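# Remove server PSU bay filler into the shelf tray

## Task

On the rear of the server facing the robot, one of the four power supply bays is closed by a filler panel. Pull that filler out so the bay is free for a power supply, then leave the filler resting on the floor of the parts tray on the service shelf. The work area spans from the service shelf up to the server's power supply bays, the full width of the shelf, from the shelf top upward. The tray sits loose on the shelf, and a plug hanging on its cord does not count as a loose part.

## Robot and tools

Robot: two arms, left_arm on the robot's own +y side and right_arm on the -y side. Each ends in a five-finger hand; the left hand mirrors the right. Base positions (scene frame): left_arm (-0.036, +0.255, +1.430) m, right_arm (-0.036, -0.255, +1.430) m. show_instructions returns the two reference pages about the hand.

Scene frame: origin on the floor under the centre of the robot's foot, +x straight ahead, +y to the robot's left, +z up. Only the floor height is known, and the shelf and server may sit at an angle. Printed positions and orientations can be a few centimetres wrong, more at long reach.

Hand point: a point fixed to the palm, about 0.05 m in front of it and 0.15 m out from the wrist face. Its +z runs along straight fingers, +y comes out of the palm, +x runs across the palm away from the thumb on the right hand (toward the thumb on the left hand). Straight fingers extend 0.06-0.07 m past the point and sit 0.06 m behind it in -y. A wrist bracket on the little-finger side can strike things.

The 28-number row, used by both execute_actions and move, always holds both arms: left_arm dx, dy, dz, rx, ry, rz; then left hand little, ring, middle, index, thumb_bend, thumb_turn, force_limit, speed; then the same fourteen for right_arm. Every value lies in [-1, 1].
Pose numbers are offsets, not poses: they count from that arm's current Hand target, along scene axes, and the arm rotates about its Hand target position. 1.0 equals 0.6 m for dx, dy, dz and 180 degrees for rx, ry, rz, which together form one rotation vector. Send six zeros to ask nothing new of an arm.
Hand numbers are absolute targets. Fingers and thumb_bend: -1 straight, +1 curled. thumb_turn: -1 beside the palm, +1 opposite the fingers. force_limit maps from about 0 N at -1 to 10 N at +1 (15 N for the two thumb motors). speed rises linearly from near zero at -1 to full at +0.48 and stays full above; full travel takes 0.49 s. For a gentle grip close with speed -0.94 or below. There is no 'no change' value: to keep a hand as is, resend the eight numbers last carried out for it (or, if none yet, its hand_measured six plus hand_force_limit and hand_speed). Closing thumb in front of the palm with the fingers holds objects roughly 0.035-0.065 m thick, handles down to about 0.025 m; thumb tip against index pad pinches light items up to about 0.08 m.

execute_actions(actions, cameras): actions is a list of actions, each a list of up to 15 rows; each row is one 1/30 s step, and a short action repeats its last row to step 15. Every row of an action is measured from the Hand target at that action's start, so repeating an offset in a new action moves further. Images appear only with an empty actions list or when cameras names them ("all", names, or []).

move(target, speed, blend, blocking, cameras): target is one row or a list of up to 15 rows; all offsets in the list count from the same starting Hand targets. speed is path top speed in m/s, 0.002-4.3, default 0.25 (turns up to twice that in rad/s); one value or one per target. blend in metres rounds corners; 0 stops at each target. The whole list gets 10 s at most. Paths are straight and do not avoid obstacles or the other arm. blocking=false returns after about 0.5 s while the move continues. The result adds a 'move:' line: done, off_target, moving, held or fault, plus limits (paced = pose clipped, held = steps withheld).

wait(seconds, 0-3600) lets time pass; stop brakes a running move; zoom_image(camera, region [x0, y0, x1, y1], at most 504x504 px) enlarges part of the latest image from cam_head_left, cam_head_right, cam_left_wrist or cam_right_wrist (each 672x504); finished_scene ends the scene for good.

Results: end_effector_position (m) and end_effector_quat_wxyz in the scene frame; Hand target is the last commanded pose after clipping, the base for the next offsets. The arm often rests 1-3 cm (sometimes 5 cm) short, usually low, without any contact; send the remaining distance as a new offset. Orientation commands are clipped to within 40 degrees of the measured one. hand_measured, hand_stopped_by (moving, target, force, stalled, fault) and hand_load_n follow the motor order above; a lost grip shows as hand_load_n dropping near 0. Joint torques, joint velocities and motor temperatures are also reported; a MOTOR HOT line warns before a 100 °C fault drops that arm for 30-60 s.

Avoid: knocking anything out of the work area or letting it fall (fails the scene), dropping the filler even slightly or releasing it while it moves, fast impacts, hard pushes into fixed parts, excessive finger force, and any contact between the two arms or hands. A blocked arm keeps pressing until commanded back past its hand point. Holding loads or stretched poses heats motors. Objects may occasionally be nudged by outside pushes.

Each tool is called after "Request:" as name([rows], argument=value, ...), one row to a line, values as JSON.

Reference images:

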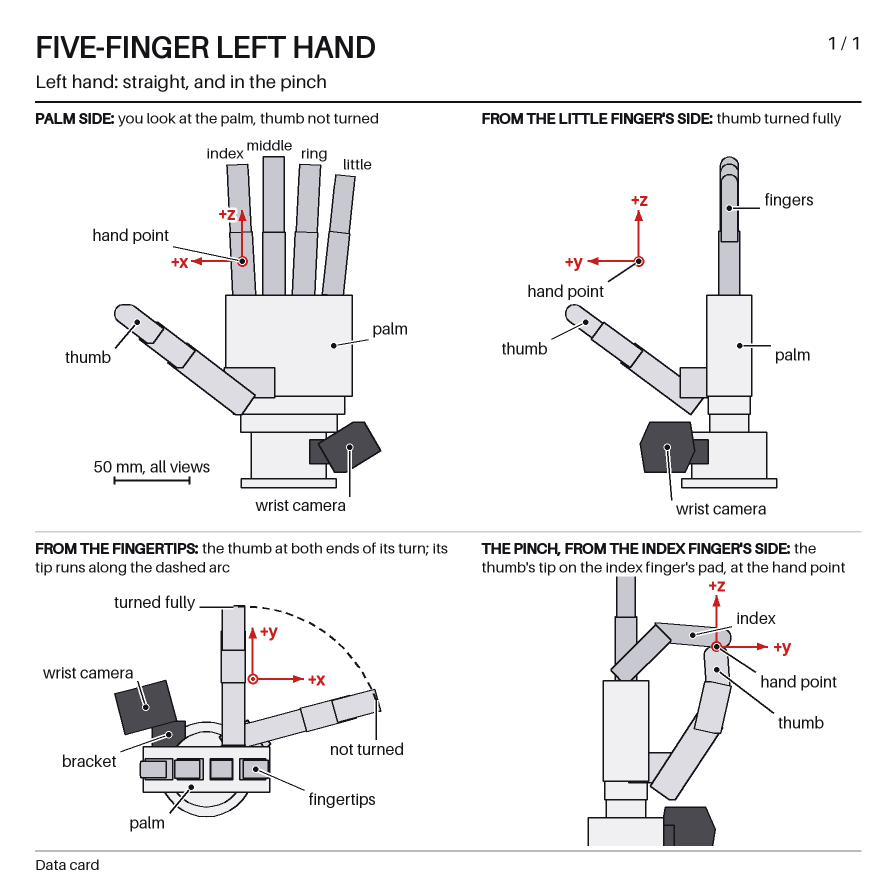

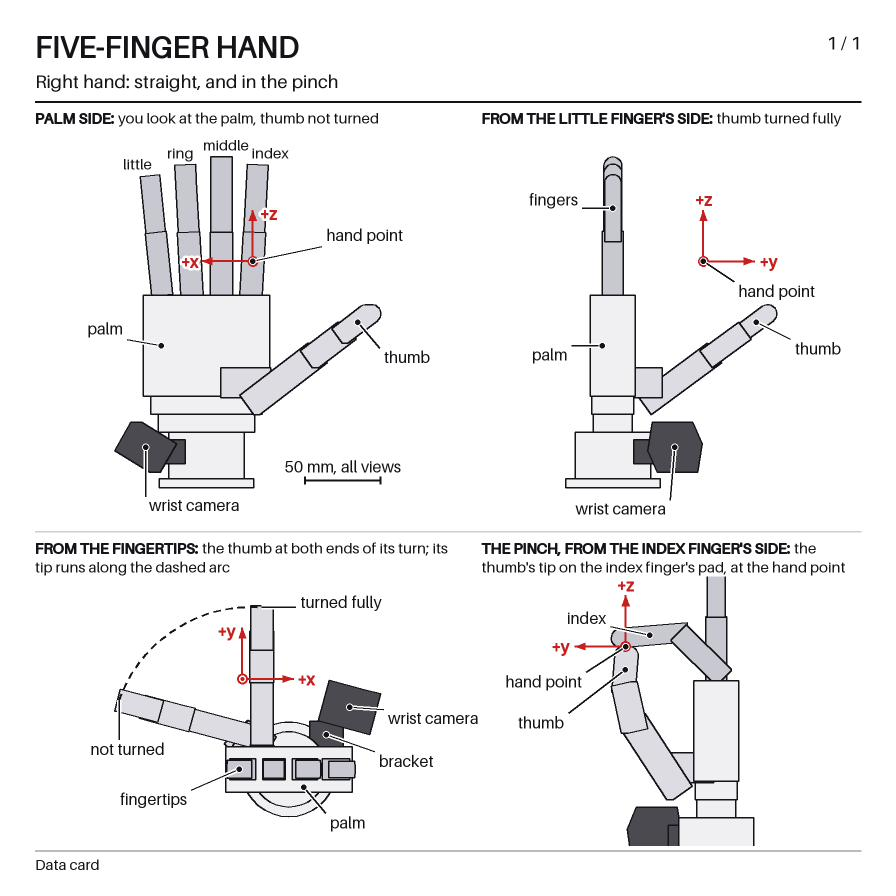

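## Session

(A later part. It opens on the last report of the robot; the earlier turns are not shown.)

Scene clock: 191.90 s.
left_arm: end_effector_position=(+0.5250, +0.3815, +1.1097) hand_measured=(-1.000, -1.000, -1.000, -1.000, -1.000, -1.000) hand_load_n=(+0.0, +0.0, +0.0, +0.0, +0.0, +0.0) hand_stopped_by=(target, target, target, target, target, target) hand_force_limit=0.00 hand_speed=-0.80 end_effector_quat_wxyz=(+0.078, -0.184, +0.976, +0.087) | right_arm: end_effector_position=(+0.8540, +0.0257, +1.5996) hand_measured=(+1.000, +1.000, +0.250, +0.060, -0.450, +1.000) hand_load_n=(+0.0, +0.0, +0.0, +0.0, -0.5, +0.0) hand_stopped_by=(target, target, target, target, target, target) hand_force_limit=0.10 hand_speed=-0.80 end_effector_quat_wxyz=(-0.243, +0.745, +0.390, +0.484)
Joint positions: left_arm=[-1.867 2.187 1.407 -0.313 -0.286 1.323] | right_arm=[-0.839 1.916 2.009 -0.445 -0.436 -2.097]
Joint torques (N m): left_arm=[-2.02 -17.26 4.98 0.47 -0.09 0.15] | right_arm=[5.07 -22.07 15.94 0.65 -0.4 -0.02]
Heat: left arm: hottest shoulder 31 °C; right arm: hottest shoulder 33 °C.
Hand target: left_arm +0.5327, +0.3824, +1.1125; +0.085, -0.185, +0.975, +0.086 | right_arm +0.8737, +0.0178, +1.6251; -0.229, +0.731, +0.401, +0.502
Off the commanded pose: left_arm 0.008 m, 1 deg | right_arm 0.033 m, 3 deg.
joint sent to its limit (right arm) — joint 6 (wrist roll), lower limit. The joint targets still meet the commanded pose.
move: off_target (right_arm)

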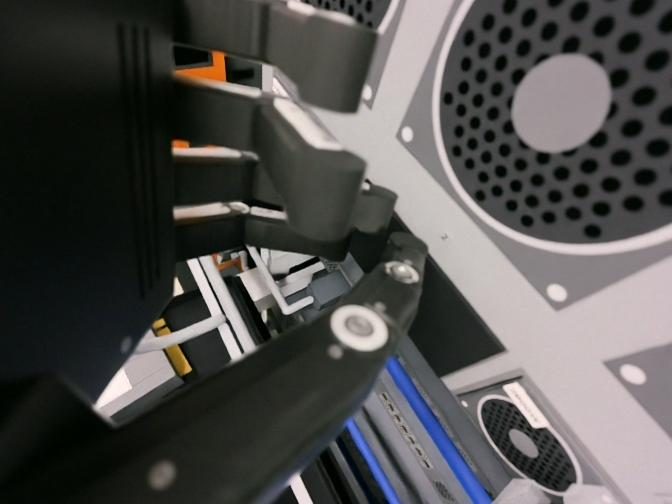

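Request:
move(target=[0,0,0,0,0,0,-1,-1,-1,-1,-1,-1,0,-0.8,0.008,-0.012,0.006,0,0,0,1,1,0.25,0.06,-0.45,1,0.1,-0.8], speed=0.05, cameras=["cam_right_wrist"])

Request:
zoom_image(camera="cam_right_wrist", region=[330, 150, 470, 280])

Scene clock: 195.67 s.
left_arm: end_effector_position=(+0.5250, +0.3815, +1.1097) hand_measured=(-1.000, -1.000, -1.000, -1.000, -1.000, -1.000) hand_load_n=(+0.0, +0.0, +0.0, +0.0, +0.0, +0.0) hand_stopped_by=(target, target, target, target, target, target) hand_force_limit=0.00 hand_speed=-0.80 end_effector_quat_wxyz=(+0.078, -0.184, +0.976, +0.087) | right_arm: end_effector_position=(+0.8609, +0.0161, +1.6067) hand_measured=(+1.000, +1.000, +0.250, +0.060, -0.450, +1.000) hand_load_n=(+0.0, +0.0, +0.0, +0.0, +0.0, +0.0) hand_stopped_by=(target, target, target, target, target, target) hand_force_limit=0.10 hand_speed=-0.80 end_effector_quat_wxyz=(-0.242, +0.744, +0.387, +0.487)
Joint positions: left_arm=[-1.867 2.187 1.407 -0.313 -0.286 1.323] | right_arm=[-0.852 1.92 2.037 -0.463 -0.446 -2.097]
Joint torques (N m): left_arm=[-2.08 -17.14 4.94 0.43 -0.08 0.15] | right_arm=[5.07 -21.89 15.97 0.72 -0.4 -0.02]
Heat: left arm: hottest shoulder 31 °C; right arm: hottest shoulder 34 °C.
Hand target: left_arm +0.5327, +0.3824, +1.1125; +0.085, -0.185, +0.975, +0.086 | right_arm +0.8785, +0.0107, +1.6285; -0.229, +0.731, +0.401, +0.502
Off the commanded pose: left_arm 0.008 m, 1 deg | right_arm 0.029 m, 3 deg.
joint sent to its limit (right arm) — joint 6 (wrist roll), lower limit. The joint targets still meet the commanded pose.
move: off_target (right_arm)

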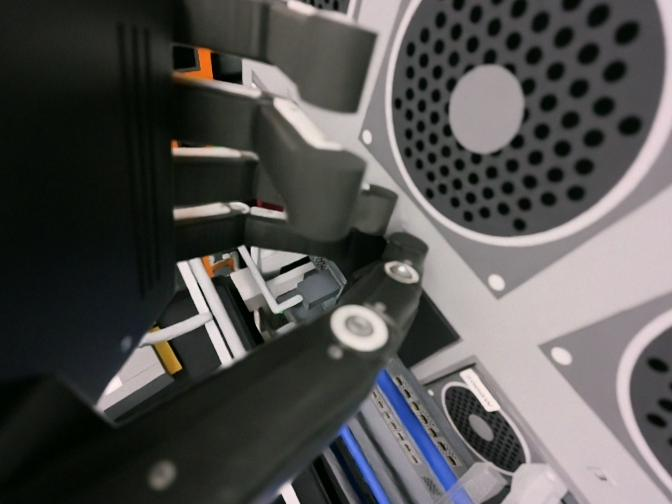

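Scaled by 3.600 from the camera's image (finer frame: 960x720).

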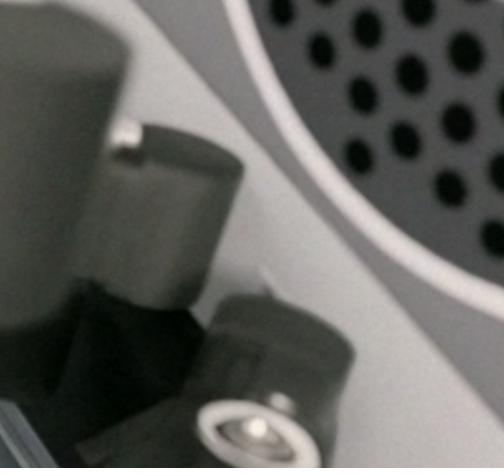

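Request:
move(target=[0,0,0,0,0,0,-1,-1,-1,-1,-1,-1,0,-0.8,-0.0175,0.007,-0.091,0,0,0,1,1,0.25,0.06,-0.45,1,0.1,-0.8], speed=0.05, cameras=["cam_right_wrist"])

Request:
zoom_image(camera="cam_right_wrist", region=[330, 150, 470, 280])

Scene clock: 198.87 s.
left_arm: end_effector_position=(+0.5250, +0.3815, +1.1097) hand_measured=(-1.000, -1.000, -1.000, -1.000, -1.000, -1.000) hand_load_n=(+0.0, +0.0, +0.0, +0.0, +0.0, -0.5) hand_stopped_by=(target, target, target, target, target, target) hand_force_limit=0.00 hand_speed=-0.80 end_effector_quat_wxyz=(+0.078, -0.184, +0.976, +0.087) | right_arm: end_effector_position=(+0.8634, +0.0209, +1.5908) hand_measured=(+1.000, +1.000, +0.250, +0.060, -0.450, +1.000) hand_load_n=(+0.0, +0.0, -1.0, +0.0, +0.0, +0.0) hand_stopped_by=(target, target, target, target, target, target) hand_force_limit=0.10 hand_speed=-0.80 end_effector_quat_wxyz=(-0.241, +0.732, +0.387, +0.506)
Joint positions: left_arm=[-1.867 2.187 1.407 -0.313 -0.286 1.323] | right_arm=[-0.855 1.926 1.977 -0.352 -0.459 -2.097]
Joint torques (N m): left_arm=[-2.08 -17.14 4.98 0.44 -0.09 0.15] | right_arm=[4.95 -22.24 9.83 1.66 -0.22 -0.01]
Heat: left arm: hottest shoulder 31 °C; right arm: hottest shoulder 33 °C.
Hand target: left_arm +0.5327, +0.3824, +1.1125; +0.085, -0.185, +0.975, +0.086 | right_arm +0.8681, +0.0147, +1.5742; -0.229, +0.731, +0.401, +0.502
Off the commanded pose: left_arm 0.008 m, 1 deg | right_arm 0.019 m, 2 deg.
joint sent to its limit (right arm) — joint 6 (wrist roll), lower limit. The joint targets still meet the commanded pose.
move: off_target (right_arm)

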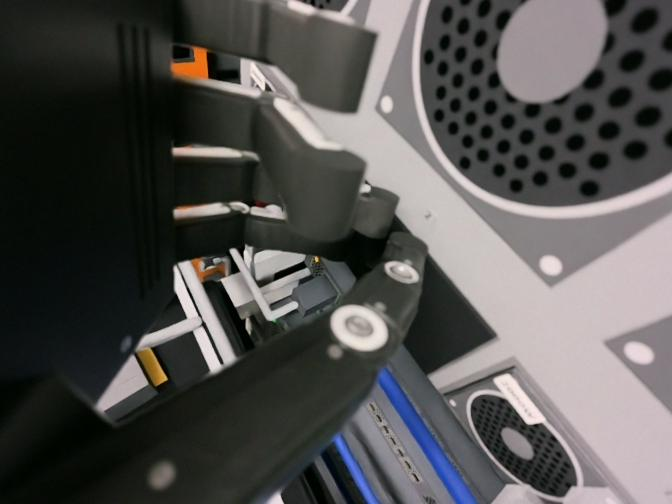

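Scaled by 3.600 from the camera's image (finer frame: 960x720).

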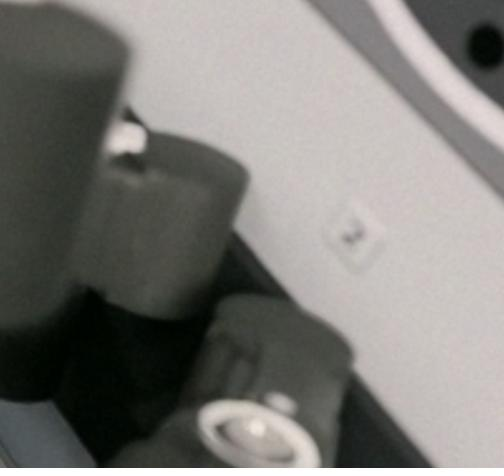

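Request:
move(target=[0,0,0,0,0,0,-1,-1,-1,-1,-1,-1,0,-0.8,-0.003,-0.002,-0.0383,0,0,0,1,1,0.25,0.06,-0.45,1,0.1,-0.8], speed=0.04, cameras=["cam_right_wrist"])

Request:
zoom_image(camera="cam_right_wrist", region=[330, 150, 470, 280])

Scene clock: 200.13 s.
left_arm: end_effector_position=(+0.5250, +0.3815, +1.1097) hand_measured=(-1.000, -1.000, -1.000, -1.000, -1.000, -1.000) hand_load_n=(+0.0, +0.0, +0.0, +0.0, +0.0, +0.0) hand_stopped_by=(target, target, target, target, target, target) hand_force_limit=0.00 hand_speed=-0.80 end_effector_quat_wxyz=(+0.078, -0.184, +0.976, +0.087) | right_arm: end_effector_position=(+0.8621, +0.0193, +1.5651) hand_measured=(+1.000, +1.000, +0.250, +0.060, -0.450, +1.000) hand_load_n=(+0.0, +0.0, -0.5, +0.0, +0.0, +0.0) hand_stopped_by=(target, target, target, target, target, target) hand_force_limit=0.10 hand_speed=-0.80 end_effector_quat_wxyz=(-0.241, +0.734, +0.385, +0.505)
Joint positions: left_arm=[-1.867 2.187 1.407 -0.313 -0.286 1.323] | right_arm=[-0.864 1.94 1.936 -0.3 -0.465 -2.097]
Joint torques (N m): left_arm=[-2.02 -17.2 4.98 0.46 -0.08 0.15] | right_arm=[5.25 -21.95 9.74 1.59 -0.31 -0.03]
Heat: left arm: hottest shoulder 31 °C; right arm: hottest shoulder 33 °C.
Hand target: left_arm +0.5327, +0.3824, +1.1125; +0.085, -0.185, +0.975, +0.086 | right_arm +0.8662, +0.0138, +1.5511; -0.229, +0.731, +0.401, +0.502
Off the commanded pose: left_arm 0.008 m, 1 deg | right_arm 0.016 m, 2 deg.
joint sent to its limit (right arm) — joint 6 (wrist roll), lower limit. The joint targets still meet the commanded pose.
move: off_target (right_arm)

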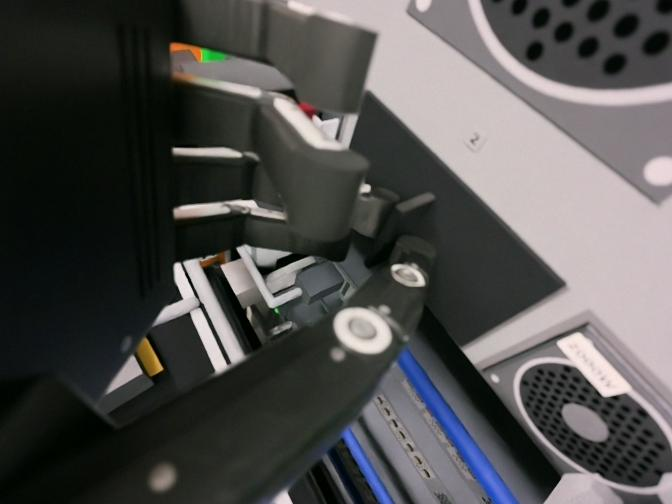

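Scaled by 3.600 from the camera's image (finer frame: 960x720).

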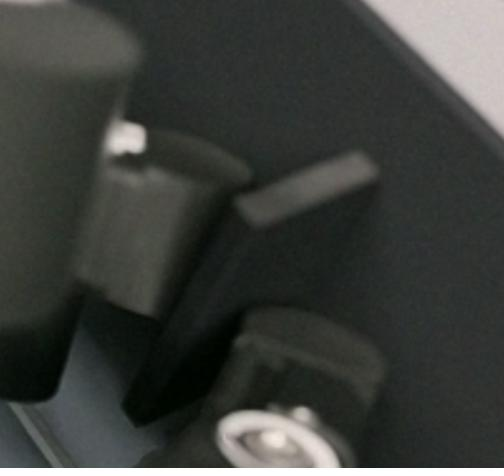

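Request:
move(target=[0,0,0,0,0,0,-1,-1,-1,-1,-1,-1,0,-0.8,-0.002,0,0.06,0,0,0,1,1,0.25,0.06,-0.45,1,0.1,-0.8], speed=0.04, cameras=[])

Scene clock: 201.80 s.
left_arm: end_effector_position=(+0.5250, +0.3815, +1.1097) hand_measured=(-1.000, -1.000, -1.000, -1.000, -1.000, -1.000) hand_load_n=(+0.0, +0.0, +0.0, +0.0, +0.0, +0.0) hand_stopped_by=(target, target, target, target, target, target) hand_force_limit=0.00 hand_speed=-0.80 end_effector_quat_wxyz=(+0.078, -0.184, +0.976, +0.087) | right_arm: end_effector_position=(+0.8559, +0.0174, +1.5545) hand_measured=(+1.000, +1.000, +0.250, +0.060, -0.450, +1.000) hand_load_n=(+0.0, +0.0, +0.0, +0.0, +0.0, +0.0) hand_stopped_by=(target, target, target, target, target, target) hand_force_limit=0.10 hand_speed=-0.80 end_effector_quat_wxyz=(-0.242, +0.746, +0.385, +0.486)
Joint positions: left_arm=[-1.867 2.187 1.407 -0.313 -0.286 1.323] | right_arm=[-0.864 1.94 1.936 -0.344 -0.454 -2.097]
Joint torques (N m): left_arm=[-2.02 -17.14 4.97 0.43 -0.08 0.15] | right_arm=[5.89 -24.76 12.81 0.68 -0.26 -0.01]
Heat: left arm: hottest shoulder 31 °C; right arm: hottest shoulder 34 °C.
Hand target: left_arm +0.5327, +0.3824, +1.1125; +0.085, -0.185, +0.975, +0.086 | right_arm +0.8650, +0.0138, +1.5870; -0.229, +0.731, +0.401, +0.502
Off the commanded pose: left_arm 0.008 m, 1 deg | right_arm 0.034 m, 3 deg.
joint sent to its limit (right arm) — joint 6 (wrist roll), lower limit. The joint targets still meet the commanded pose.
move: off_target (right_arm)

Request:
move(target=[0,0,0,0,0,0,-1,-1,-1,-1,-1,-1,0,-0.8,0.008,0,0.045,0,0,0,1,1,0.25,0.06,-0.45,1,0.1,-0.8], speed=0.04, cameras=[])

Scene clock: 203.27 s.
left_arm: end_effector_position=(+0.5250, +0.3815, +1.1097) hand_measured=(-1.000, -1.000, -1.000, -1.000, -1.000, -1.000) hand_load_n=(+0.0, +0.0, +0.0, +0.0, +0.0, +0.0) hand_stopped_by=(target, target, target, target, target, target) hand_force_limit=0.00 hand_speed=-0.80 end_effector_quat_wxyz=(+0.078, -0.184, +0.976, +0.087) | right_arm: end_effector_position=(+0.8519, +0.0151, +1.5525) hand_measured=(+1.000, +1.000, +0.250, +0.060, -0.450, +1.000) hand_load_n=(+0.0, +0.0, +0.0, +0.0, +0.0, +0.5) hand_stopped_by=(target, target, target, target, target, target) hand_force_limit=0.10 hand_speed=-0.80 end_effector_quat_wxyz=(-0.244, +0.757, +0.386, +0.468)
Joint positions: left_arm=[-1.867 2.187 1.407 -0.313 -0.286 1.323] | right_arm=[-0.864 1.94 1.957 -0.406 -0.446 -2.097]
Joint torques (N m): left_arm=[-1.96 -17.14 4.96 0.46 -0.08 0.15] | right_arm=[6.53 -25.82 15.53 0.8 -0.25 -0.01]
Heat: left arm: hottest shoulder 31 °C; right arm: hottest shoulder 34 °C.
Hand target: left_arm +0.5327, +0.3824, +1.1125; +0.085, -0.185, +0.975, +0.086 | right_arm +0.8698, +0.0138, +1.6141; -0.229, +0.731, +0.401, +0.502
Off the commanded pose: left_arm 0.008 m, 1 deg | right_arm 0.064 m, 5 deg.
joint sent to its limit (right arm) — joint 6 (wrist roll), lower limit. The joint targets are off in position, not in orientation.
move: off_target (right_arm)

Request:
move(target=[0,0,0,0,0,0,-1,-1,-1,-1,-1,-1,0,-0.8,-0.018,0,0.018,0,0,0,1,1,0.25,0.06,-0.45,1,0.1,-0.8], speed=0.04, cameras=[])

Scene clock: 204.40 s.
left_arm: end_effector_position=(+0.5250, +0.3815, +1.1097) hand_measured=(-1.000, -1.000, -1.000, -1.000, -1.000, -1.000) hand_load_n=(+0.0, +0.0, +0.0, +0.0, +0.0, +0.0) hand_stopped_by=(target, target, target, target, target, target) hand_force_limit=0.00 hand_speed=-0.80 end_effector_quat_wxyz=(+0.078, -0.184, +0.976, +0.087) | right_arm: end_effector_position=(+0.8511, +0.0132, +1.5750) hand_measured=(+1.000, +1.000, +0.250, +0.060, -0.450, +1.000) hand_load_n=(+0.0, +0.0, +0.0, +0.0, +0.0, +0.0) hand_stopped_by=(target, target, target, target, target, target) hand_force_limit=0.10 hand_speed=-0.80 end_effector_quat_wxyz=(-0.240, +0.752, +0.385, +0.477)
Joint positions: left_arm=[-1.867 2.187 1.407 -0.313 -0.286 1.323] | right_arm=[-0.859 1.913 1.957 -0.412 -0.439 -2.097]
Joint torques (N m): left_arm=[-2.02 -17.14 4.94 0.47 -0.09 0.15] | right_arm=[6.65 -25.47 13.49 0.69 -0.25 -0.01]
Heat: left arm: hottest shoulder 31 °C; right arm: hottest shoulder 34 °C.
Hand target: left_arm +0.5327, +0.3824, +1.1125; +0.085, -0.185, +0.975, +0.086 | right_arm +0.8591, +0.0137, +1.6248; -0.229, +0.731, +0.401, +0.502
Off the commanded pose: left_arm 0.008 m, 1 deg | right_arm 0.051 m, 4 deg.
joint sent to its limit (right arm) — joint 6 (wrist roll), lower limit. The joint targets still meet the commanded pose.
move: off_target (right_arm)

Request:
move(target=[0,0,0,0,0,0,-1,-1,-1,-1,-1,-1,0,-0.8,0.0243,0.004,0,0,0,0,1,1,0.25,0.06,-0.45,1,0.1,-0.8], speed=0.04, cameras=[])

Scene clock: 205.67 s.
left_arm: end_effector_position=(+0.5250, +0.3815, +1.1097) hand_measured=(-1.000, -1.000, -1.000, -1.000, -1.000, -1.000) hand_load_n=(+0.0, +0.0, +0.0, +0.0, +0.0, +0.0) hand_stopped_by=(target, target, target, target, target, target) hand_force_limit=0.00 hand_speed=-0.80 end_effector_quat_wxyz=(+0.078, -0.184, +0.976, +0.087) | right_arm: end_effector_position=(+0.8587, +0.0128, +1.5994) hand_measured=(+1.000, +1.000, +0.250, +0.060, -0.450, +1.000) hand_load_n=(+0.0, +0.0, +0.0, +0.0, +0.0, +0.0) hand_stopped_by=(target, target, target, target, target, target) hand_force_limit=0.10 hand_speed=-0.80 end_effector_quat_wxyz=(-0.239, +0.747, +0.386, +0.486)
Joint positions: left_arm=[-1.867 2.187 1.407 -0.313 -0.286 1.323] | right_arm=[-0.856 1.913 2.01 -0.444 -0.442 -2.097]
Joint torques (N m): left_arm=[-2.02 -17.2 4.96 0.46 -0.09 0.15] | right_arm=[6.42 -21.77 15.87 0.77 -0.28 0]
Heat: left arm: hottest shoulder 31 °C; right arm: hottest shoulder 34 °C.
Hand target: left_arm +0.5327, +0.3824, +1.1125; +0.085, -0.185, +0.975, +0.086 | right_arm +0.8736, +0.0160, +1.6247; -0.229, +0.731, +0.401, +0.502
Off the commanded pose: left_arm 0.008 m, 1 deg | right_arm 0.030 m, 3 deg.
joint sent to its limit (right arm) — joint 6 (wrist roll), lower limit. The joint targets still meet the commanded pose.
move: off_target (right_arm)

Request:
move(target=[0,0,0,0,0,0,-1,-1,-1,-1,-1,-1,0,-0.8,-0.0093,-0.002,-0.0845,0,0,0,1,1,0.25,0.06,-0.45,1,0.1,-0.8], speed=0.04, cameras=[])

Request:
move(target=[0,0,0,0,0,0,-1,-1,-1,-1,-1,-1,0,-0.8,-0.003,0,-0.034,0,0,0,1,1,0.25,0.06,-0.45,1,0.1,-0.8], speed=0.04, cameras=["cam_right_wrist"])

Request:
zoom_image(camera="cam_right_wrist", region=[330, 150, 470, 280])

Scene clock: 207.70 s.
left_arm: end_effector_position=(+0.5250, +0.3815, +1.1097) hand_measured=(-1.000, -1.000, -1.000, -1.000, -1.000, -1.000) hand_load_n=(+0.0, +0.5, +0.0, +0.0, -0.5, +0.0) hand_stopped_by=(target, target, target, target, target, target) hand_force_limit=0.00 hand_speed=-0.80 end_effector_quat_wxyz=(+0.078, -0.184, +0.976, +0.087) | right_arm: end_effector_position=(+0.8640, +0.0190, +1.5949) hand_measured=(+1.000, +1.000, +0.250, +0.060, -0.450, +1.000) hand_load_n=(+0.0, +0.0, -1.0, +0.0, +0.0, +0.0) hand_stopped_by=(target, target, target, target, target, target) hand_force_limit=0.10 hand_speed=-0.80 end_effector_quat_wxyz=(-0.239, +0.732, +0.386, +0.509)
Joint positions: left_arm=[-1.867 2.187 1.407 -0.313 -0.286 1.323] | right_arm=[-0.856 1.922 1.978 -0.352 -0.457 -2.097]
Joint torques (N m): left_arm=[-2.02 -17.14 4.97 0.46 -0.08 0.15] | right_arm=[4.84 -21.13 9.72 1.63 -0.29 0]
Heat: left arm: hottest shoulder 31 °C; right arm: hottest shoulder 34 °C.
Hand target: left_arm +0.5327, +0.3824, +1.1125; +0.085, -0.185, +0.975, +0.086 | right_arm +0.8681, +0.0148, +1.5740; -0.229, +0.731, +0.401, +0.502
Off the commanded pose: left_arm 0.008 m, 1 deg | right_arm 0.022 m, 2 deg.
joint sent to its limit (right arm) — joint 6 (wrist roll), lower limit. The joint targets still meet the commanded pose.
move: off_target (right_arm)

Scene clock: 208.67 s.
left_arm: end_effector_position=(+0.5250, +0.3815, +1.1097) hand_measured=(-1.000, -1.000, -1.000, -1.000, -1.000, -1.000) hand_load_n=(+0.0, +0.0, +0.0, +0.0, -0.5, +0.0) hand_stopped_by=(target, target, target, target, target, target) hand_force_limit=0.00 hand_speed=-0.80 end_effector_quat_wxyz=(+0.078, -0.184, +0.976, +0.087) | right_arm: end_effector_position=(+0.8623, +0.0197, +1.5759) hand_measured=(+1.000, +1.000, +0.250, +0.060, -0.450, +1.000) hand_load_n=(+0.0, +0.0, -1.5, +0.0, +0.5, +0.5) hand_stopped_by=(target, target, target, target, target, target) hand_force_limit=0.10 hand_speed=-0.80 end_effector_quat_wxyz=(-0.240, +0.731, +0.385, +0.510)
Joint positions: left_arm=[-1.867 2.187 1.407 -0.313 -0.286 1.323] | right_arm=[-0.861 1.931 1.941 -0.305 -0.463 -2.097]
Joint torques (N m): left_arm=[-2.02 -17.08 4.97 0.46 -0.08 0.15] | right_arm=[4.42 -20.66 9.62 1.66 -0.28 -0.02]
Heat: left arm: hottest shoulder 31 °C; right arm: hottest shoulder 34 °C.
Hand target: left_arm +0.5327, +0.3824, +1.1125; +0.085, -0.185, +0.975, +0.086 | right_arm +0.8663, +0.0150, +1.5537; -0.229, +0.731, +0.401, +0.502
Off the commanded pose: left_arm 0.008 m, 1 deg | right_arm 0.023 m, 2 deg.
joint sent to its limit (right arm) — joint 6 (wrist roll), lower limit. The joint targets still meet the commanded pose.
move: off_target (right_arm)

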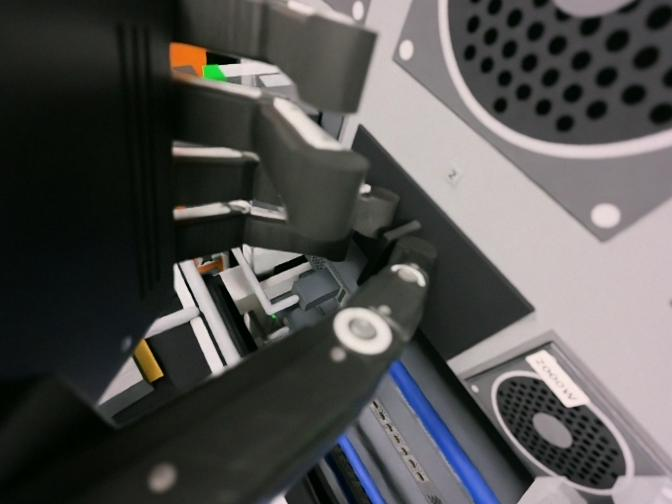

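Scaled by 3.600 from the camera's image (finer frame: 960x720).

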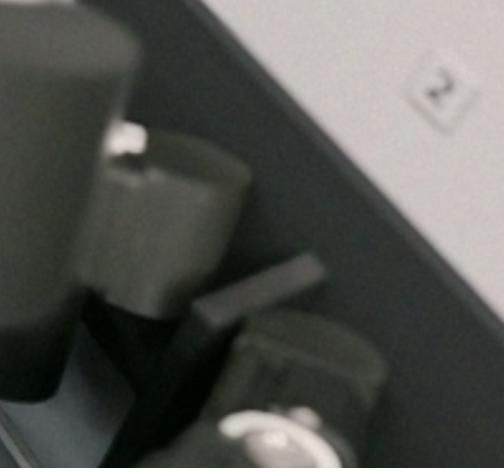

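Request:
move(target=[0,0,0,0,0,0,-1,-1,-1,-1,-1,-1,0,-0.8,0,0,-0.008,0,0,0,1,1,0.25,0.06,-0.45,1,0.1,-0.8], speed=0.03, cameras=["cam_right_wrist"])

Request:
zoom_image(camera="cam_right_wrist", region=[330, 150, 470, 280])

Scene clock: 209.80 s.
left_arm: end_effector_position=(+0.5250, +0.3815, +1.1097) hand_measured=(-1.000, -1.000, -1.000, -1.000, -1.000, -1.000) hand_load_n=(+0.0, +0.0, +0.0, +0.0, +0.0, +0.0) hand_stopped_by=(target, target, target, target, target, target) hand_force_limit=0.00 hand_speed=-0.80 end_effector_quat_wxyz=(+0.078, -0.184, +0.976, +0.087) | right_arm: end_effector_position=(+0.8625, +0.0197, +1.5737) hand_measured=(+1.000, +1.000, +0.250, +0.060, -0.450, +1.000) hand_load_n=(+0.0, +0.0, -1.5, +0.0, +0.5, +0.5) hand_stopped_by=(target, target, target, target, target, target) hand_force_limit=0.10 hand_speed=-0.80 end_effector_quat_wxyz=(-0.240, +0.730, +0.385, +0.511)
Joint positions: left_arm=[-1.867 2.187 1.407 -0.313 -0.286 1.323] | right_arm=[-0.862 1.932 1.936 -0.296 -0.464 -2.097]
Joint torques (N m): left_arm=[-2.02 -17.14 4.96 0.47 -0.08 0.16] | right_arm=[4.31 -21.01 9.62 1.62 -0.3 -0.01]
Heat: left arm: hottest shoulder 31 °C; right arm: hottest shoulder 34 °C.
Hand target: left_arm +0.5327, +0.3824, +1.1125; +0.085, -0.185, +0.975, +0.086 | right_arm +0.8663, +0.0149, +1.5492; -0.229, +0.731, +0.401, +0.502
Off the commanded pose: left_arm 0.008 m, 1 deg | right_arm 0.026 m, 2 deg.
joint sent to its limit (right arm) — joint 6 (wrist roll), lower limit. The joint targets still meet the commanded pose.
move: off_target (right_arm)

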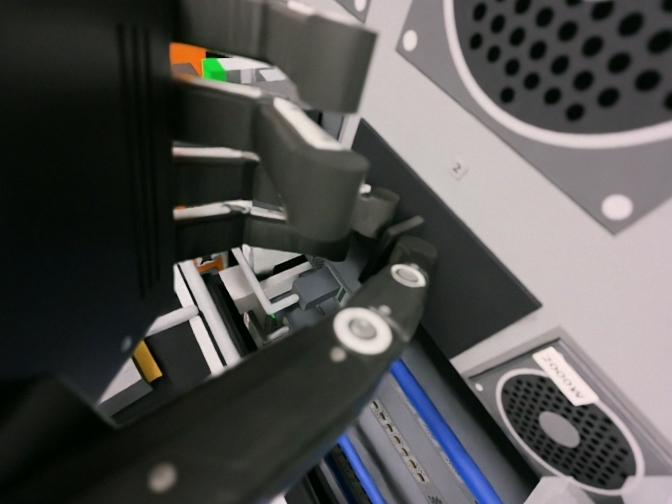

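Scaled by 3.600 from the camera's image (finer frame: 960x720).

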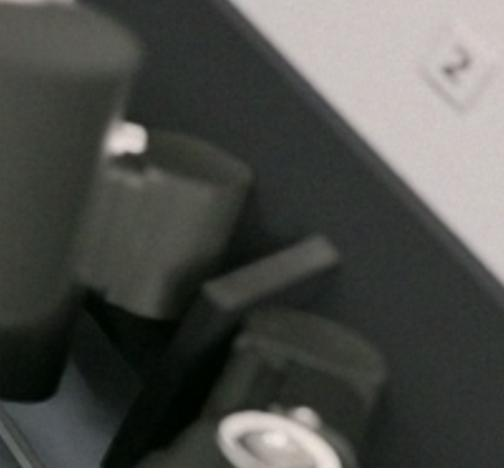

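Request:
move(target=[0,0,0,0,0,0,-1,-1,-1,-1,-1,-1,0,-0.8,0,-0.001,-0.012,0,0,0,1,1,0.25,0.06,-0.45,1,0.1,-0.8], speed=0.03, cameras=[])

Scene clock: 211.07 s.
left_arm: end_effector_position=(+0.5250, +0.3815, +1.1097) hand_measured=(-1.000, -1.000, -1.000, -1.000, -1.000, -1.000) hand_load_n=(+0.0, +0.0, +0.0, +0.0, +0.0, +0.0) hand_stopped_by=(target, target, target, target, target, target) hand_force_limit=0.00 hand_speed=-0.80 end_effector_quat_wxyz=(+0.078, -0.184, +0.976, +0.087) | right_arm: end_effector_position=(+0.8625, +0.0196, +1.5631) hand_measured=(+1.000, +1.000, +0.250, +0.060, -0.450, +1.000) hand_load_n=(+0.0, +0.0, -1.5, +0.0, +0.0, +0.5) hand_stopped_by=(target, target, target, target, target, target) hand_force_limit=0.10 hand_speed=-0.80 end_effector_quat_wxyz=(-0.240, +0.732, +0.385, +0.509)
Joint positions: left_arm=[-1.867 2.187 1.407 -0.313 -0.286 1.323] | right_arm=[-0.865 1.941 1.927 -0.281 -0.467 -2.097]
Joint torques (N m): left_arm=[-1.96 -17.08 4.98 0.46 -0.08 0.16] | right_arm=[4.84 -21.3 9.63 1.62 -0.32 -0.02]
Heat: left arm: hottest shoulder 31 °C; right arm: hottest shoulder 34 °C.
Hand target: left_arm +0.5327, +0.3824, +1.1125; +0.085, -0.185, +0.975, +0.086 | right_arm +0.8662, +0.0142, +1.5416; -0.229, +0.731, +0.401, +0.502
Off the commanded pose: left_arm 0.008 m, 1 deg | right_arm 0.022 m, 2 deg.
joint sent to its limit (right arm) — joint 6 (wrist roll), lower limit. The joint targets still meet the commanded pose.
move: off_target (right_arm)

Request:
execute_actions([
  [[0,0,0,0,0,0,-1,-1,-1,-1,-1,-1,0,-0.8,0,0,0,0,0,0,1,1,0.5,0.06,-0.1,1,0.3,-0.9]],
], cameras=["cam_right_wrist"])

Request:
zoom_image(camera="cam_right_wrist", region=[330, 150, 470, 280])

Scene clock: 212.10 s.
left_arm: end_effector_position=(+0.5250, +0.3815, +1.1097) hand_measured=(-1.000, -1.000, -1.000, -1.000, -1.000, -1.000) hand_load_n=(+0.0, +0.0, +0.0, +0.0, +0.0, +0.0) hand_stopped_by=(target, target, target, target, target, target) hand_force_limit=0.00 hand_speed=-0.80 end_effector_quat_wxyz=(+0.078, -0.184, +0.976, +0.087) | right_arm: end_effector_position=(+0.8636, +0.0193, +1.5604) hand_measured=(+1.000, +1.000, +0.350, +0.060, -0.372, +1.000) hand_load_n=(+0.0, +0.0, +7.5, +0.0, +9.5, +2.5) hand_stopped_by=(target, target, force, target, force, target) hand_force_limit=0.30 hand_speed=-0.90 end_effector_quat_wxyz=(-0.240, +0.731, +0.384, +0.510)
Joint positions: left_arm=[-1.867 2.187 1.407 -0.313 -0.286 1.323] | right_arm=[-0.867 1.946 1.927 -0.275 -0.469 -2.097]
Joint torques (N m): left_arm=[-2.02 -17.32 4.96 0.46 -0.08 0.16] | right_arm=[5.13 -21.48 9.65 1.42 -0.23 -0.03]
Heat: left arm: hottest shoulder 31 °C; right arm: hottest shoulder 34 °C.
Hand target: left_arm +0.5327, +0.3824, +1.1125; +0.085, -0.185, +0.975, +0.086 | right_arm +0.8662, +0.0143, +1.5416; -0.229, +0.731, +0.401, +0.502
Off the commanded pose: left_arm 0.008 m, 1 deg | right_arm 0.020 m, 2 deg.
joint sent to its limit (right arm) — joint 6 (wrist roll), lower limit. The joint targets still meet the commanded pose.

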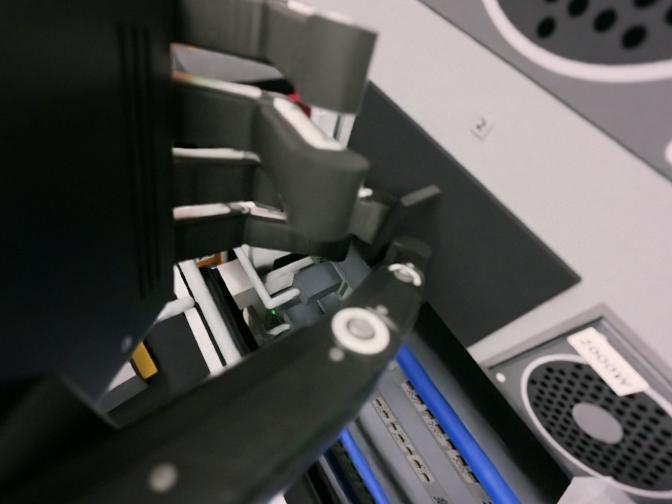

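Scaled by 3.600 from the camera's image (finer frame: 960x720).

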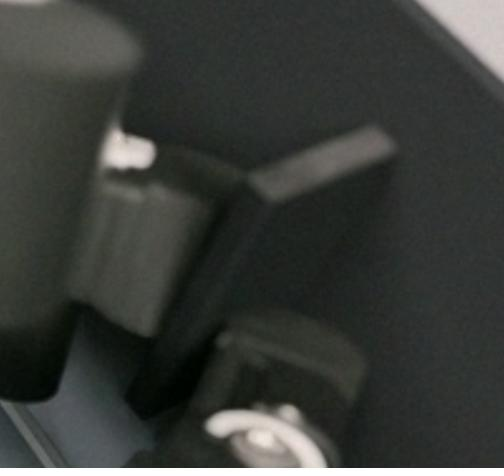

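Request:
execute_actions([
  [[0,0,0,0,0,0,-1,-1,-1,-1,-1,-1,0,-0.8,0,0,0,0,0,0,1,1,0.62,0.06,0.02,1,1.0,-0.9]],
], cameras=[])

Scene clock: 213.13 s.
left_arm: end_effector_position=(+0.5250, +0.3815, +1.1097) hand_measured=(-1.000, -1.000, -1.000, -1.000, -1.000, -1.000) hand_load_n=(+0.0, +0.0, +0.0, +0.0, +0.0, +0.0) hand_stopped_by=(target, target, target, target, target, target) hand_force_limit=0.00 hand_speed=-0.80 end_effector_quat_wxyz=(+0.078, -0.184, +0.976, +0.087) | right_arm: end_effector_position=(+0.8637, +0.0193, +1.5606) hand_measured=(+1.000, +1.000, +0.364, +0.060, -0.338, +1.000) hand_load_n=(+0.0, +0.0, +11.5, +0.0, +14.5, +3.0) hand_stopped_by=(target, target, force, target, force, target) hand_force_limit=1.00 hand_speed=-0.90 end_effector_quat_wxyz=(-0.240, +0.731, +0.384, +0.510)
Joint positions: left_arm=[-1.867 2.187 1.407 -0.313 -0.286 1.323] | right_arm=[-0.867 1.946 1.927 -0.274 -0.469 -2.097]
Joint torques (N m): left_arm=[-2.08 -17.14 4.97 0.42 -0.08 0.15] | right_arm=[4.95 -21.77 9.68 1.32 -0.25 -0.01]
Heat: left arm: hottest shoulder 31 °C; right arm: hottest shoulder 34 °C.
Hand target: left_arm +0.5327, +0.3824, +1.1125; +0.085, -0.185, +0.975, +0.086 | right_arm +0.8662, +0.0143, +1.5418; -0.229, +0.731, +0.401, +0.502
Off the commanded pose: left_arm 0.008 m, 1 deg | right_arm 0.020 m, 2 deg.
joint sent to its limit (right arm) — joint 6 (wrist roll), lower limit. The joint targets still meet the commanded pose.

Request:
move(target=[0,0,0,0,0,0,-1,-1,-1,-1,-1,-1,0,-0.8,-0.02,0.003,0.055,0,0,0,1,1,0.62,0.06,0.02,1,1.0,-0.9], speed=0.03, cameras=["cam_right_wrist"])

Request:
zoom_image(camera="cam_right_wrist", region=[330, 150, 470, 280])

Scene clock: 214.80 s.
left_arm: end_effector_position=(+0.5250, +0.3815, +1.1097) hand_measured=(-1.000, -1.000, -1.000, -1.000, -1.000, -1.000) hand_load_n=(+0.0, -0.5, +0.0, +0.0, -0.5, +0.0) hand_stopped_by=(target, target, target, target, target, target) hand_force_limit=0.00 hand_speed=-0.80 end_effector_quat_wxyz=(+0.078, -0.184, +0.976, +0.087) | right_arm: end_effector_position=(+0.8620, +0.0188, +1.5600) hand_measured=(+1.000, +1.000, +0.364, +0.060, -0.338, +1.000) hand_load_n=(+0.0, +0.0, +12.5, +0.0, +14.0, +4.0) hand_stopped_by=(target, target, force, target, force, target) hand_force_limit=1.00 hand_speed=-0.90 end_effector_quat_wxyz=(-0.237, +0.736, +0.384, +0.506)
Joint positions: left_arm=[-1.867 2.187 1.407 -0.313 -0.286 1.323] | right_arm=[-0.864 1.943 1.927 -0.288 -0.455 -2.097]
Joint torques (N m): left_arm=[-1.96 -17.14 4.97 0.46 -0.09 0.15] | right_arm=[6.24 -25.93 8.62 0.43 -0.1 -0.03]
Heat: left arm: hottest shoulder 31 °C; right arm: hottest shoulder 34 °C.
Hand target: left_arm +0.5327, +0.3824, +1.1125; +0.085, -0.185, +0.975, +0.086 | right_arm +0.8542, +0.0161, +1.5746; -0.229, +0.731, +0.401, +0.502
Off the commanded pose: left_arm 0.008 m, 1 deg | right_arm 0.017 m, 2 deg.
joint sent to its limit (right arm) — joint 6 (wrist roll), lower limit. The joint targets still meet the commanded pose.
move: off_target (right_arm)

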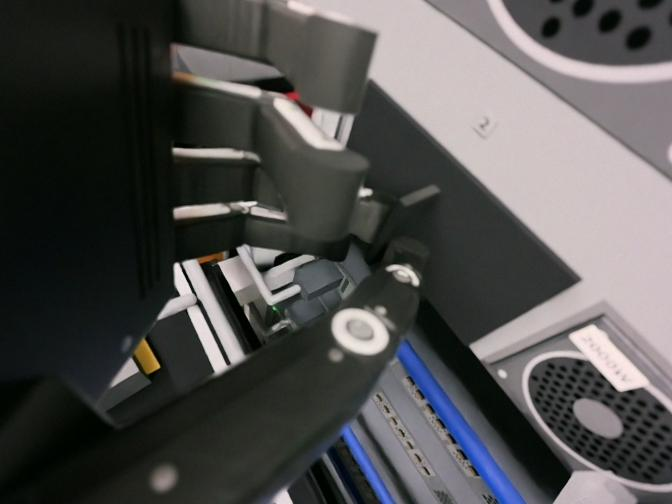

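Scaled by 3.600 from the camera's image (finer frame: 960x720).

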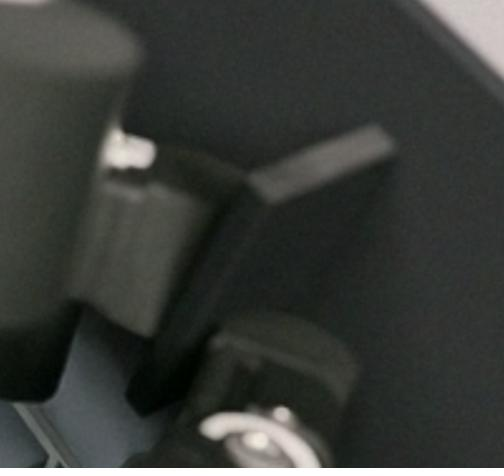

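Request:
move(target=[0,0,0,0,0,0,-1,-1,-1,-1,-1,-1,0,-0.8,-0.01,0,0.015,0,0,0,1,1,0.62,0.06,0.02,1,1.0,-0.9], speed=0.03, cameras=[])

Scene clock: 215.90 s.
left_arm: end_effector_position=(+0.5250, +0.3815, +1.1097) hand_measured=(-1.000, -1.000, -1.000, -1.000, -1.000, -1.000) hand_load_n=(+0.0, +0.0, +0.0, +0.0, +0.0, +0.0) hand_stopped_by=(target, target, target, target, target, target) hand_force_limit=0.00 hand_speed=-0.80 end_effector_quat_wxyz=(+0.078, -0.184, +0.976, +0.087) | right_arm: end_effector_position=(+0.8581, +0.0183, +1.5605) hand_measured=(+1.000, +1.000, +0.364, +0.060, -0.338, +1.000) hand_load_n=(+0.0, +0.0, +13.5, +0.0, +13.0, +5.5) hand_stopped_by=(target, target, force, target, force, target) hand_force_limit=1.00 hand_speed=-0.90 end_effector_quat_wxyz=(-0.235, +0.738, +0.384, +0.503)
Joint positions: left_arm=[-1.867 2.187 1.407 -0.313 -0.286 1.323] | right_arm=[-0.861 1.932 1.913 -0.289 -0.448 -2.097]
Joint torques (N m): left_arm=[-2.02 -17.08 4.96 0.46 -0.08 0.15] | right_arm=[6.48 -26.75 8.5 0.17 -0.18 -0.01]
Heat: left arm: hottest shoulder 31 °C; right arm: hottest shoulder 34 °C.
Hand target: left_arm +0.5327, +0.3824, +1.1125; +0.085, -0.185, +0.975, +0.086 | right_arm +0.8482, +0.0161, +1.5837; -0.229, +0.731, +0.401, +0.502
Off the commanded pose: left_arm 0.008 m, 1 deg | right_arm 0.025 m, 2 deg.
joint sent to its limit (right arm) — joint 6 (wrist roll), lower limit. The joint targets still meet the commanded pose.
move: off_target (right_arm)

Request:
execute_actions(actions=[], cameras=["cam_right_wrist", "cam_head_left"])

Request:
zoom_image(camera="cam_right_wrist", region=[330, 70, 610, 370])

Scene clock: 216.10 s.
left_arm: end_effector_position=(+0.5250, +0.3815, +1.1097) hand_measured=(-1.000, -1.000, -1.000, -1.000, -1.000, -1.000) hand_load_n=(+0.0, +0.0, +0.0, +0.0, +0.0, +0.0) hand_stopped_by=(target, target, target, target, target, target) hand_force_limit=0.00 hand_speed=-0.80 end_effector_quat_wxyz=(+0.078, -0.184, +0.976, +0.087) | right_arm: end_effector_position=(+0.8581, +0.0183, +1.5605) hand_measured=(+1.000, +1.000, +0.364, +0.060, -0.338, +1.000) hand_load_n=(+0.0, +0.0, +14.0, -0.5, +13.0, +5.5) hand_stopped_by=(target, target, force, target, force, target) hand_force_limit=1.00 hand_speed=-0.90 end_effector_quat_wxyz=(-0.235, +0.738, +0.384, +0.503)
Joint positions: left_arm=[-1.867 2.187 1.407 -0.313 -0.286 1.323] | right_arm=[-0.861 1.932 1.913 -0.289 -0.448 -2.097]
Joint velocities: within noise
Joint torques (N m): left_arm=[-2.08 -17.14 4.98 0.47 -0.08 0.15] | right_arm=[6.18 -26.4 8.46 0.14 -0.18 -0.01]
Motor temperatures (°C): left_arm=[22 31 26 23 22 23] | right_arm=[25 34 30 24 25 21]
Heat: left arm: hottest shoulder 31 °C; right arm: hottest shoulder 34 °C.
Hand target: left_arm +0.5327, +0.3824, +1.1125; +0.085, -0.185, +0.975, +0.086 | right_arm +0.8482, +0.0161, +1.5837; -0.229, +0.731, +0.401, +0.502
Off the commanded pose: left_arm 0.008 m, 1 deg | right_arm 0.025 m, 2 deg.
Images, in order (width x height): cam_head_left 672x504, cam_right_wrist 672x504.

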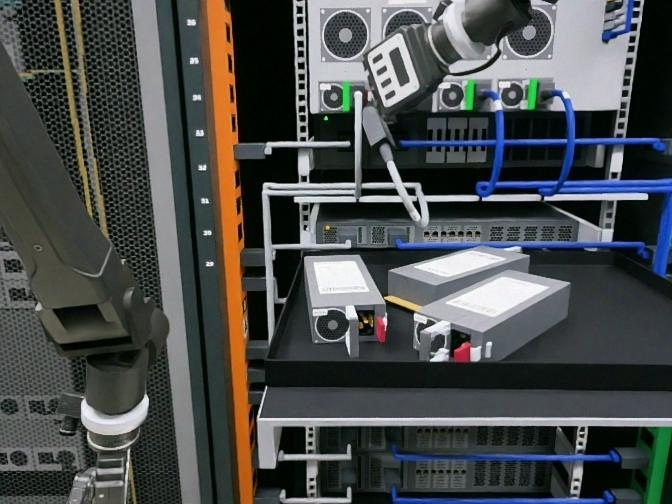

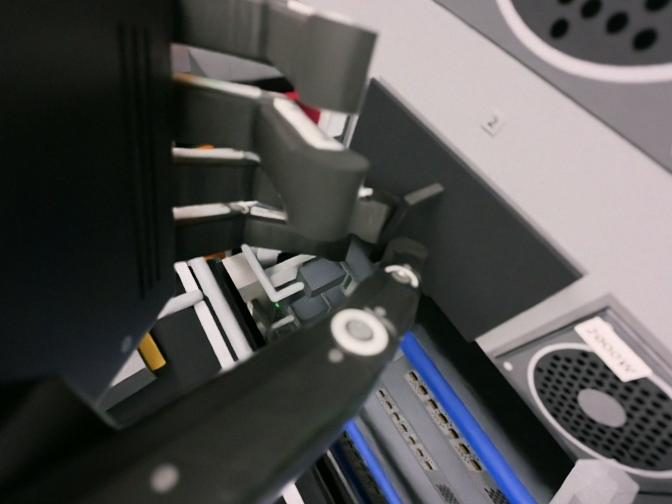

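Scaled by 1.680 from the camera's image (finer frame: 960x720).

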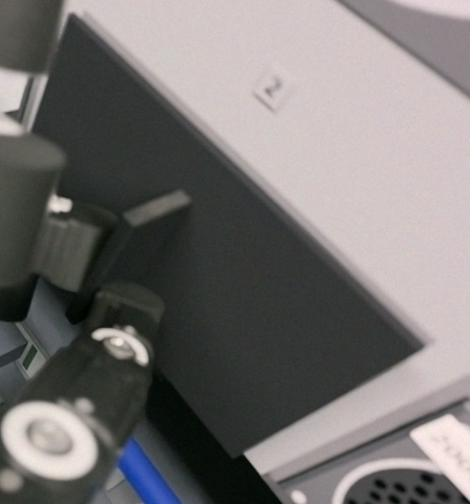

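Request:
move(target=[0,0,0,0,0,0,-1,-1,-1,-1,-1,-1,0,-0.8,-0.01,0,0.013,0,0,0,1,1,0.62,0.06,0.02,1,1.0,-0.9], speed=0.03, cameras=[])

Scene clock: 217.20 s.
left_arm: end_effector_position=(+0.5250, +0.3815, +1.1097) hand_measured=(-1.000, -1.000, -1.000, -1.000, -1.000, -1.000) hand_load_n=(+0.0, +0.0, +0.0, +0.0, -0.5, +0.0) hand_stopped_by=(target, target, target, target, target, target) hand_force_limit=0.00 hand_speed=-0.80 end_effector_quat_wxyz=(+0.078, -0.184, +0.976, +0.087) | right_arm: end_effector_position=(+0.8475, +0.0150, +1.5659) hand_measured=(+1.000, +1.000, +0.364, +0.060, -0.338, +1.000) hand_load_n=(+0.0, +0.0, +5.5, +0.0, +7.5, +3.5) hand_stopped_by=(target, target, force, target, force, target) hand_force_limit=1.00 hand_speed=-0.90 end_effector_quat_wxyz=(-0.236, +0.743, +0.384, +0.495)
Joint positions: left_arm=[-1.867 2.187 1.407 -0.313 -0.286 1.323] | right_arm=[-0.858 1.9 1.883 -0.309 -0.441 -2.097]
Joint torques (N m): left_arm=[-2.02 -17.14 4.98 0.46 -0.09 0.15] | right_arm=[6.01 -25.82 9.44 0.83 -0.21 -0.03]
Heat: left arm: hottest shoulder 31 °C; right arm: hottest shoulder 34 °C.
Hand target: left_arm +0.5327, +0.3824, +1.1125; +0.085, -0.185, +0.975, +0.086 | right_arm +0.8423, +0.0160, +1.5914; -0.229, +0.731, +0.401, +0.502
Off the commanded pose: left_arm 0.008 m, 1 deg | right_arm 0.026 m, 3 deg.
joint sent to its limit (right arm) — joint 6 (wrist roll), lower limit. The joint targets still meet the commanded pose.
move: off_target (right_arm)

Request:
execute_actions(actions=[], cameras=["cam_right_wrist"])

Request:
zoom_image(camera="cam_right_wrist", region=[330, 70, 610, 370])

Scene clock: 217.30 s.
left_arm: end_effector_position=(+0.5250, +0.3815, +1.1097) hand_measured=(-1.000, -1.000, -1.000, -1.000, -1.000, -1.000) hand_load_n=(+0.0, +0.0, +0.0, +0.0, +0.0, +0.0) hand_stopped_by=(target, target, target, target, target, target) hand_force_limit=0.00 hand_speed=-0.80 end_effector_quat_wxyz=(+0.078, -0.184, +0.976, +0.087) | right_arm: end_effector_position=(+0.8473, +0.0150, +1.5654) hand_measured=(+1.000, +1.000, +0.364, +0.060, -0.338, +1.000) hand_load_n=(+0.0, +0.0, +5.5, +0.0, +7.0, +3.5) hand_stopped_by=(target, target, force, target, force, target) hand_force_limit=1.00 hand_speed=-0.90 end_effector_quat_wxyz=(-0.236, +0.743, +0.384, +0.495)
Joint positions: left_arm=[-1.867 2.187 1.407 -0.313 -0.286 1.323] | right_arm=[-0.858 1.9 1.882 -0.309 -0.441 -2.097]
Joint velocities: within noise
Joint torques (N m): left_arm=[-2.02 -17.14 4.96 0.47 -0.09 0.15] | right_arm=[6.59 -25.7 9.48 0.75 -0.24 -0.03]
Motor temperatures (°C): left_arm=[22 31 26 23 22 23] | right_arm=[25 34 29 24 25 21]
Heat: left arm: hottest shoulder 31 °C; right arm: hottest shoulder 34 °C.
Hand target: left_arm +0.5327, +0.3824, +1.1125; +0.085, -0.185, +0.975, +0.086 | right_arm +0.8423, +0.0160, +1.5914; -0.229, +0.731, +0.401, +0.502
Off the commanded pose: left_arm 0.008 m, 1 deg | right_arm 0.027 m, 3 deg.
Images, in order (width x height): cam_right_wrist 672x504.

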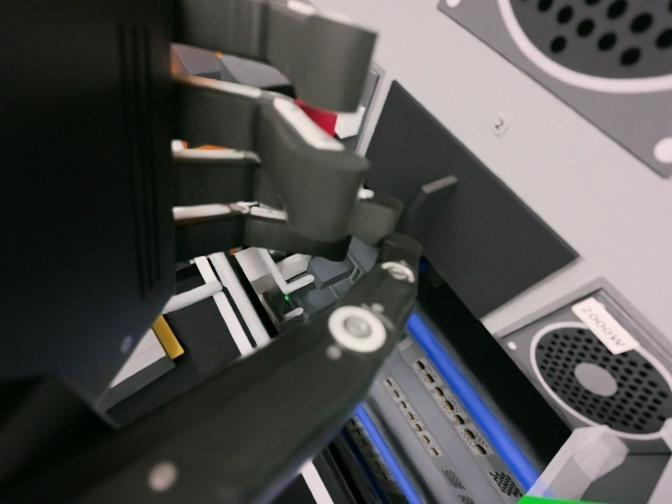

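Scaled by 1.680 from the camera's image (finer frame: 960x720).

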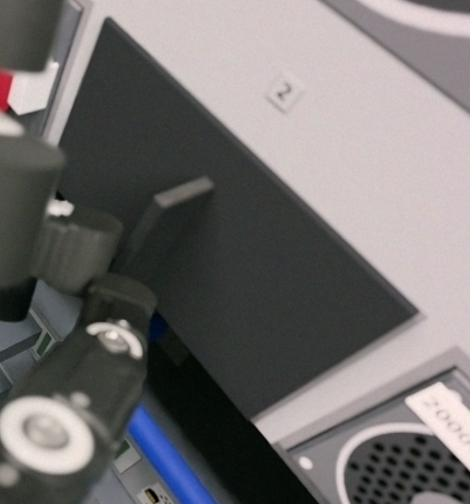

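Request:
zoom_image(camera="cam_right_wrist", region=[480, 200, 620, 330])

Request:
zoom_image(camera="cam_right_wrist", region=[360, 60, 500, 190])

Scaled by 3.600 from the camera's image (finer frame: 960x720).

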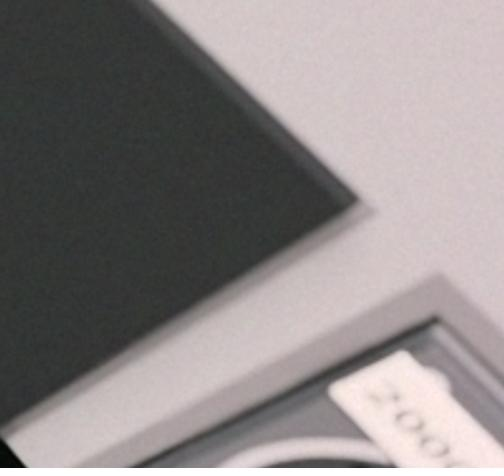

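Scaled by 3.600 from the camera's image (finer frame: 960x720).

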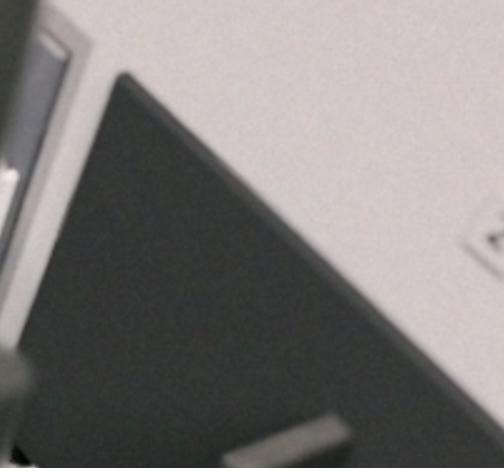

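Request:
move([
  [0,0,0,0,0,0,-1,-1,-1,-1,-1,-1,0,-0.8,0,0,0,0,0,0,1,1,0.2,0.06,-0.45,1,0.1,-0.8],
  [0,0,0,0,0,0,-1,-1,-1,-1,-1,-1,0,-0.8,-0.055,0.003,0.075,0,0,0,1,1,0.2,0.06,-0.45,1,0.1,-0.8],
], speed=0.05, cameras=[])

Scene clock: 227.00 s.
left_arm: end_effector_position=(+0.5250, +0.3815, +1.1097) hand_measured=(-1.000, -1.000, -1.000, -1.000, -1.000, -1.000) hand_load_n=(+0.0, +0.0, +0.0, +0.0, +0.0, +0.0) hand_stopped_by=(target, target, target, target, target, target) hand_force_limit=0.00 hand_speed=-0.80 end_effector_quat_wxyz=(+0.078, -0.184, +0.976, +0.087) | right_arm: end_effector_position=(+0.8165, +0.0156, +1.6150) hand_measured=(+1.000, +1.000, +0.200, +0.060, -0.450, +1.000) hand_load_n=(+0.0, +0.0, +0.0, +0.0, +0.0, +0.0) hand_stopped_by=(target, target, target, target, target, target) hand_force_limit=0.10 hand_speed=-0.80 end_effector_quat_wxyz=(-0.232, +0.741, +0.388, +0.496)
Joint positions: left_arm=[-1.867 2.187 1.407 -0.313 -0.286 1.323] | right_arm=[-0.825 1.784 1.809 -0.348 -0.408 -2.097]
Joint torques (N m): left_arm=[-2.14 -17.14 4.97 0.46 -0.09 0.15] | right_arm=[6.36 -24.76 9.36 0.69 -0.21 0.01]
Heat: left arm: hottest shoulder 31 °C; right arm: hottest shoulder 33 °C.
Hand target: left_arm +0.5327, +0.3824, +1.1125; +0.085, -0.185, +0.975, +0.086 | right_arm +0.8092, +0.0179, +1.6365; -0.229, +0.731, +0.401, +0.502
Off the commanded pose: left_arm 0.008 m, 1 deg | right_arm 0.023 m, 2 deg.
joint sent to its limit (right arm) — joint 6 (wrist roll), lower limit. The joint targets still meet the commanded pose.
move: off_target (right_arm)


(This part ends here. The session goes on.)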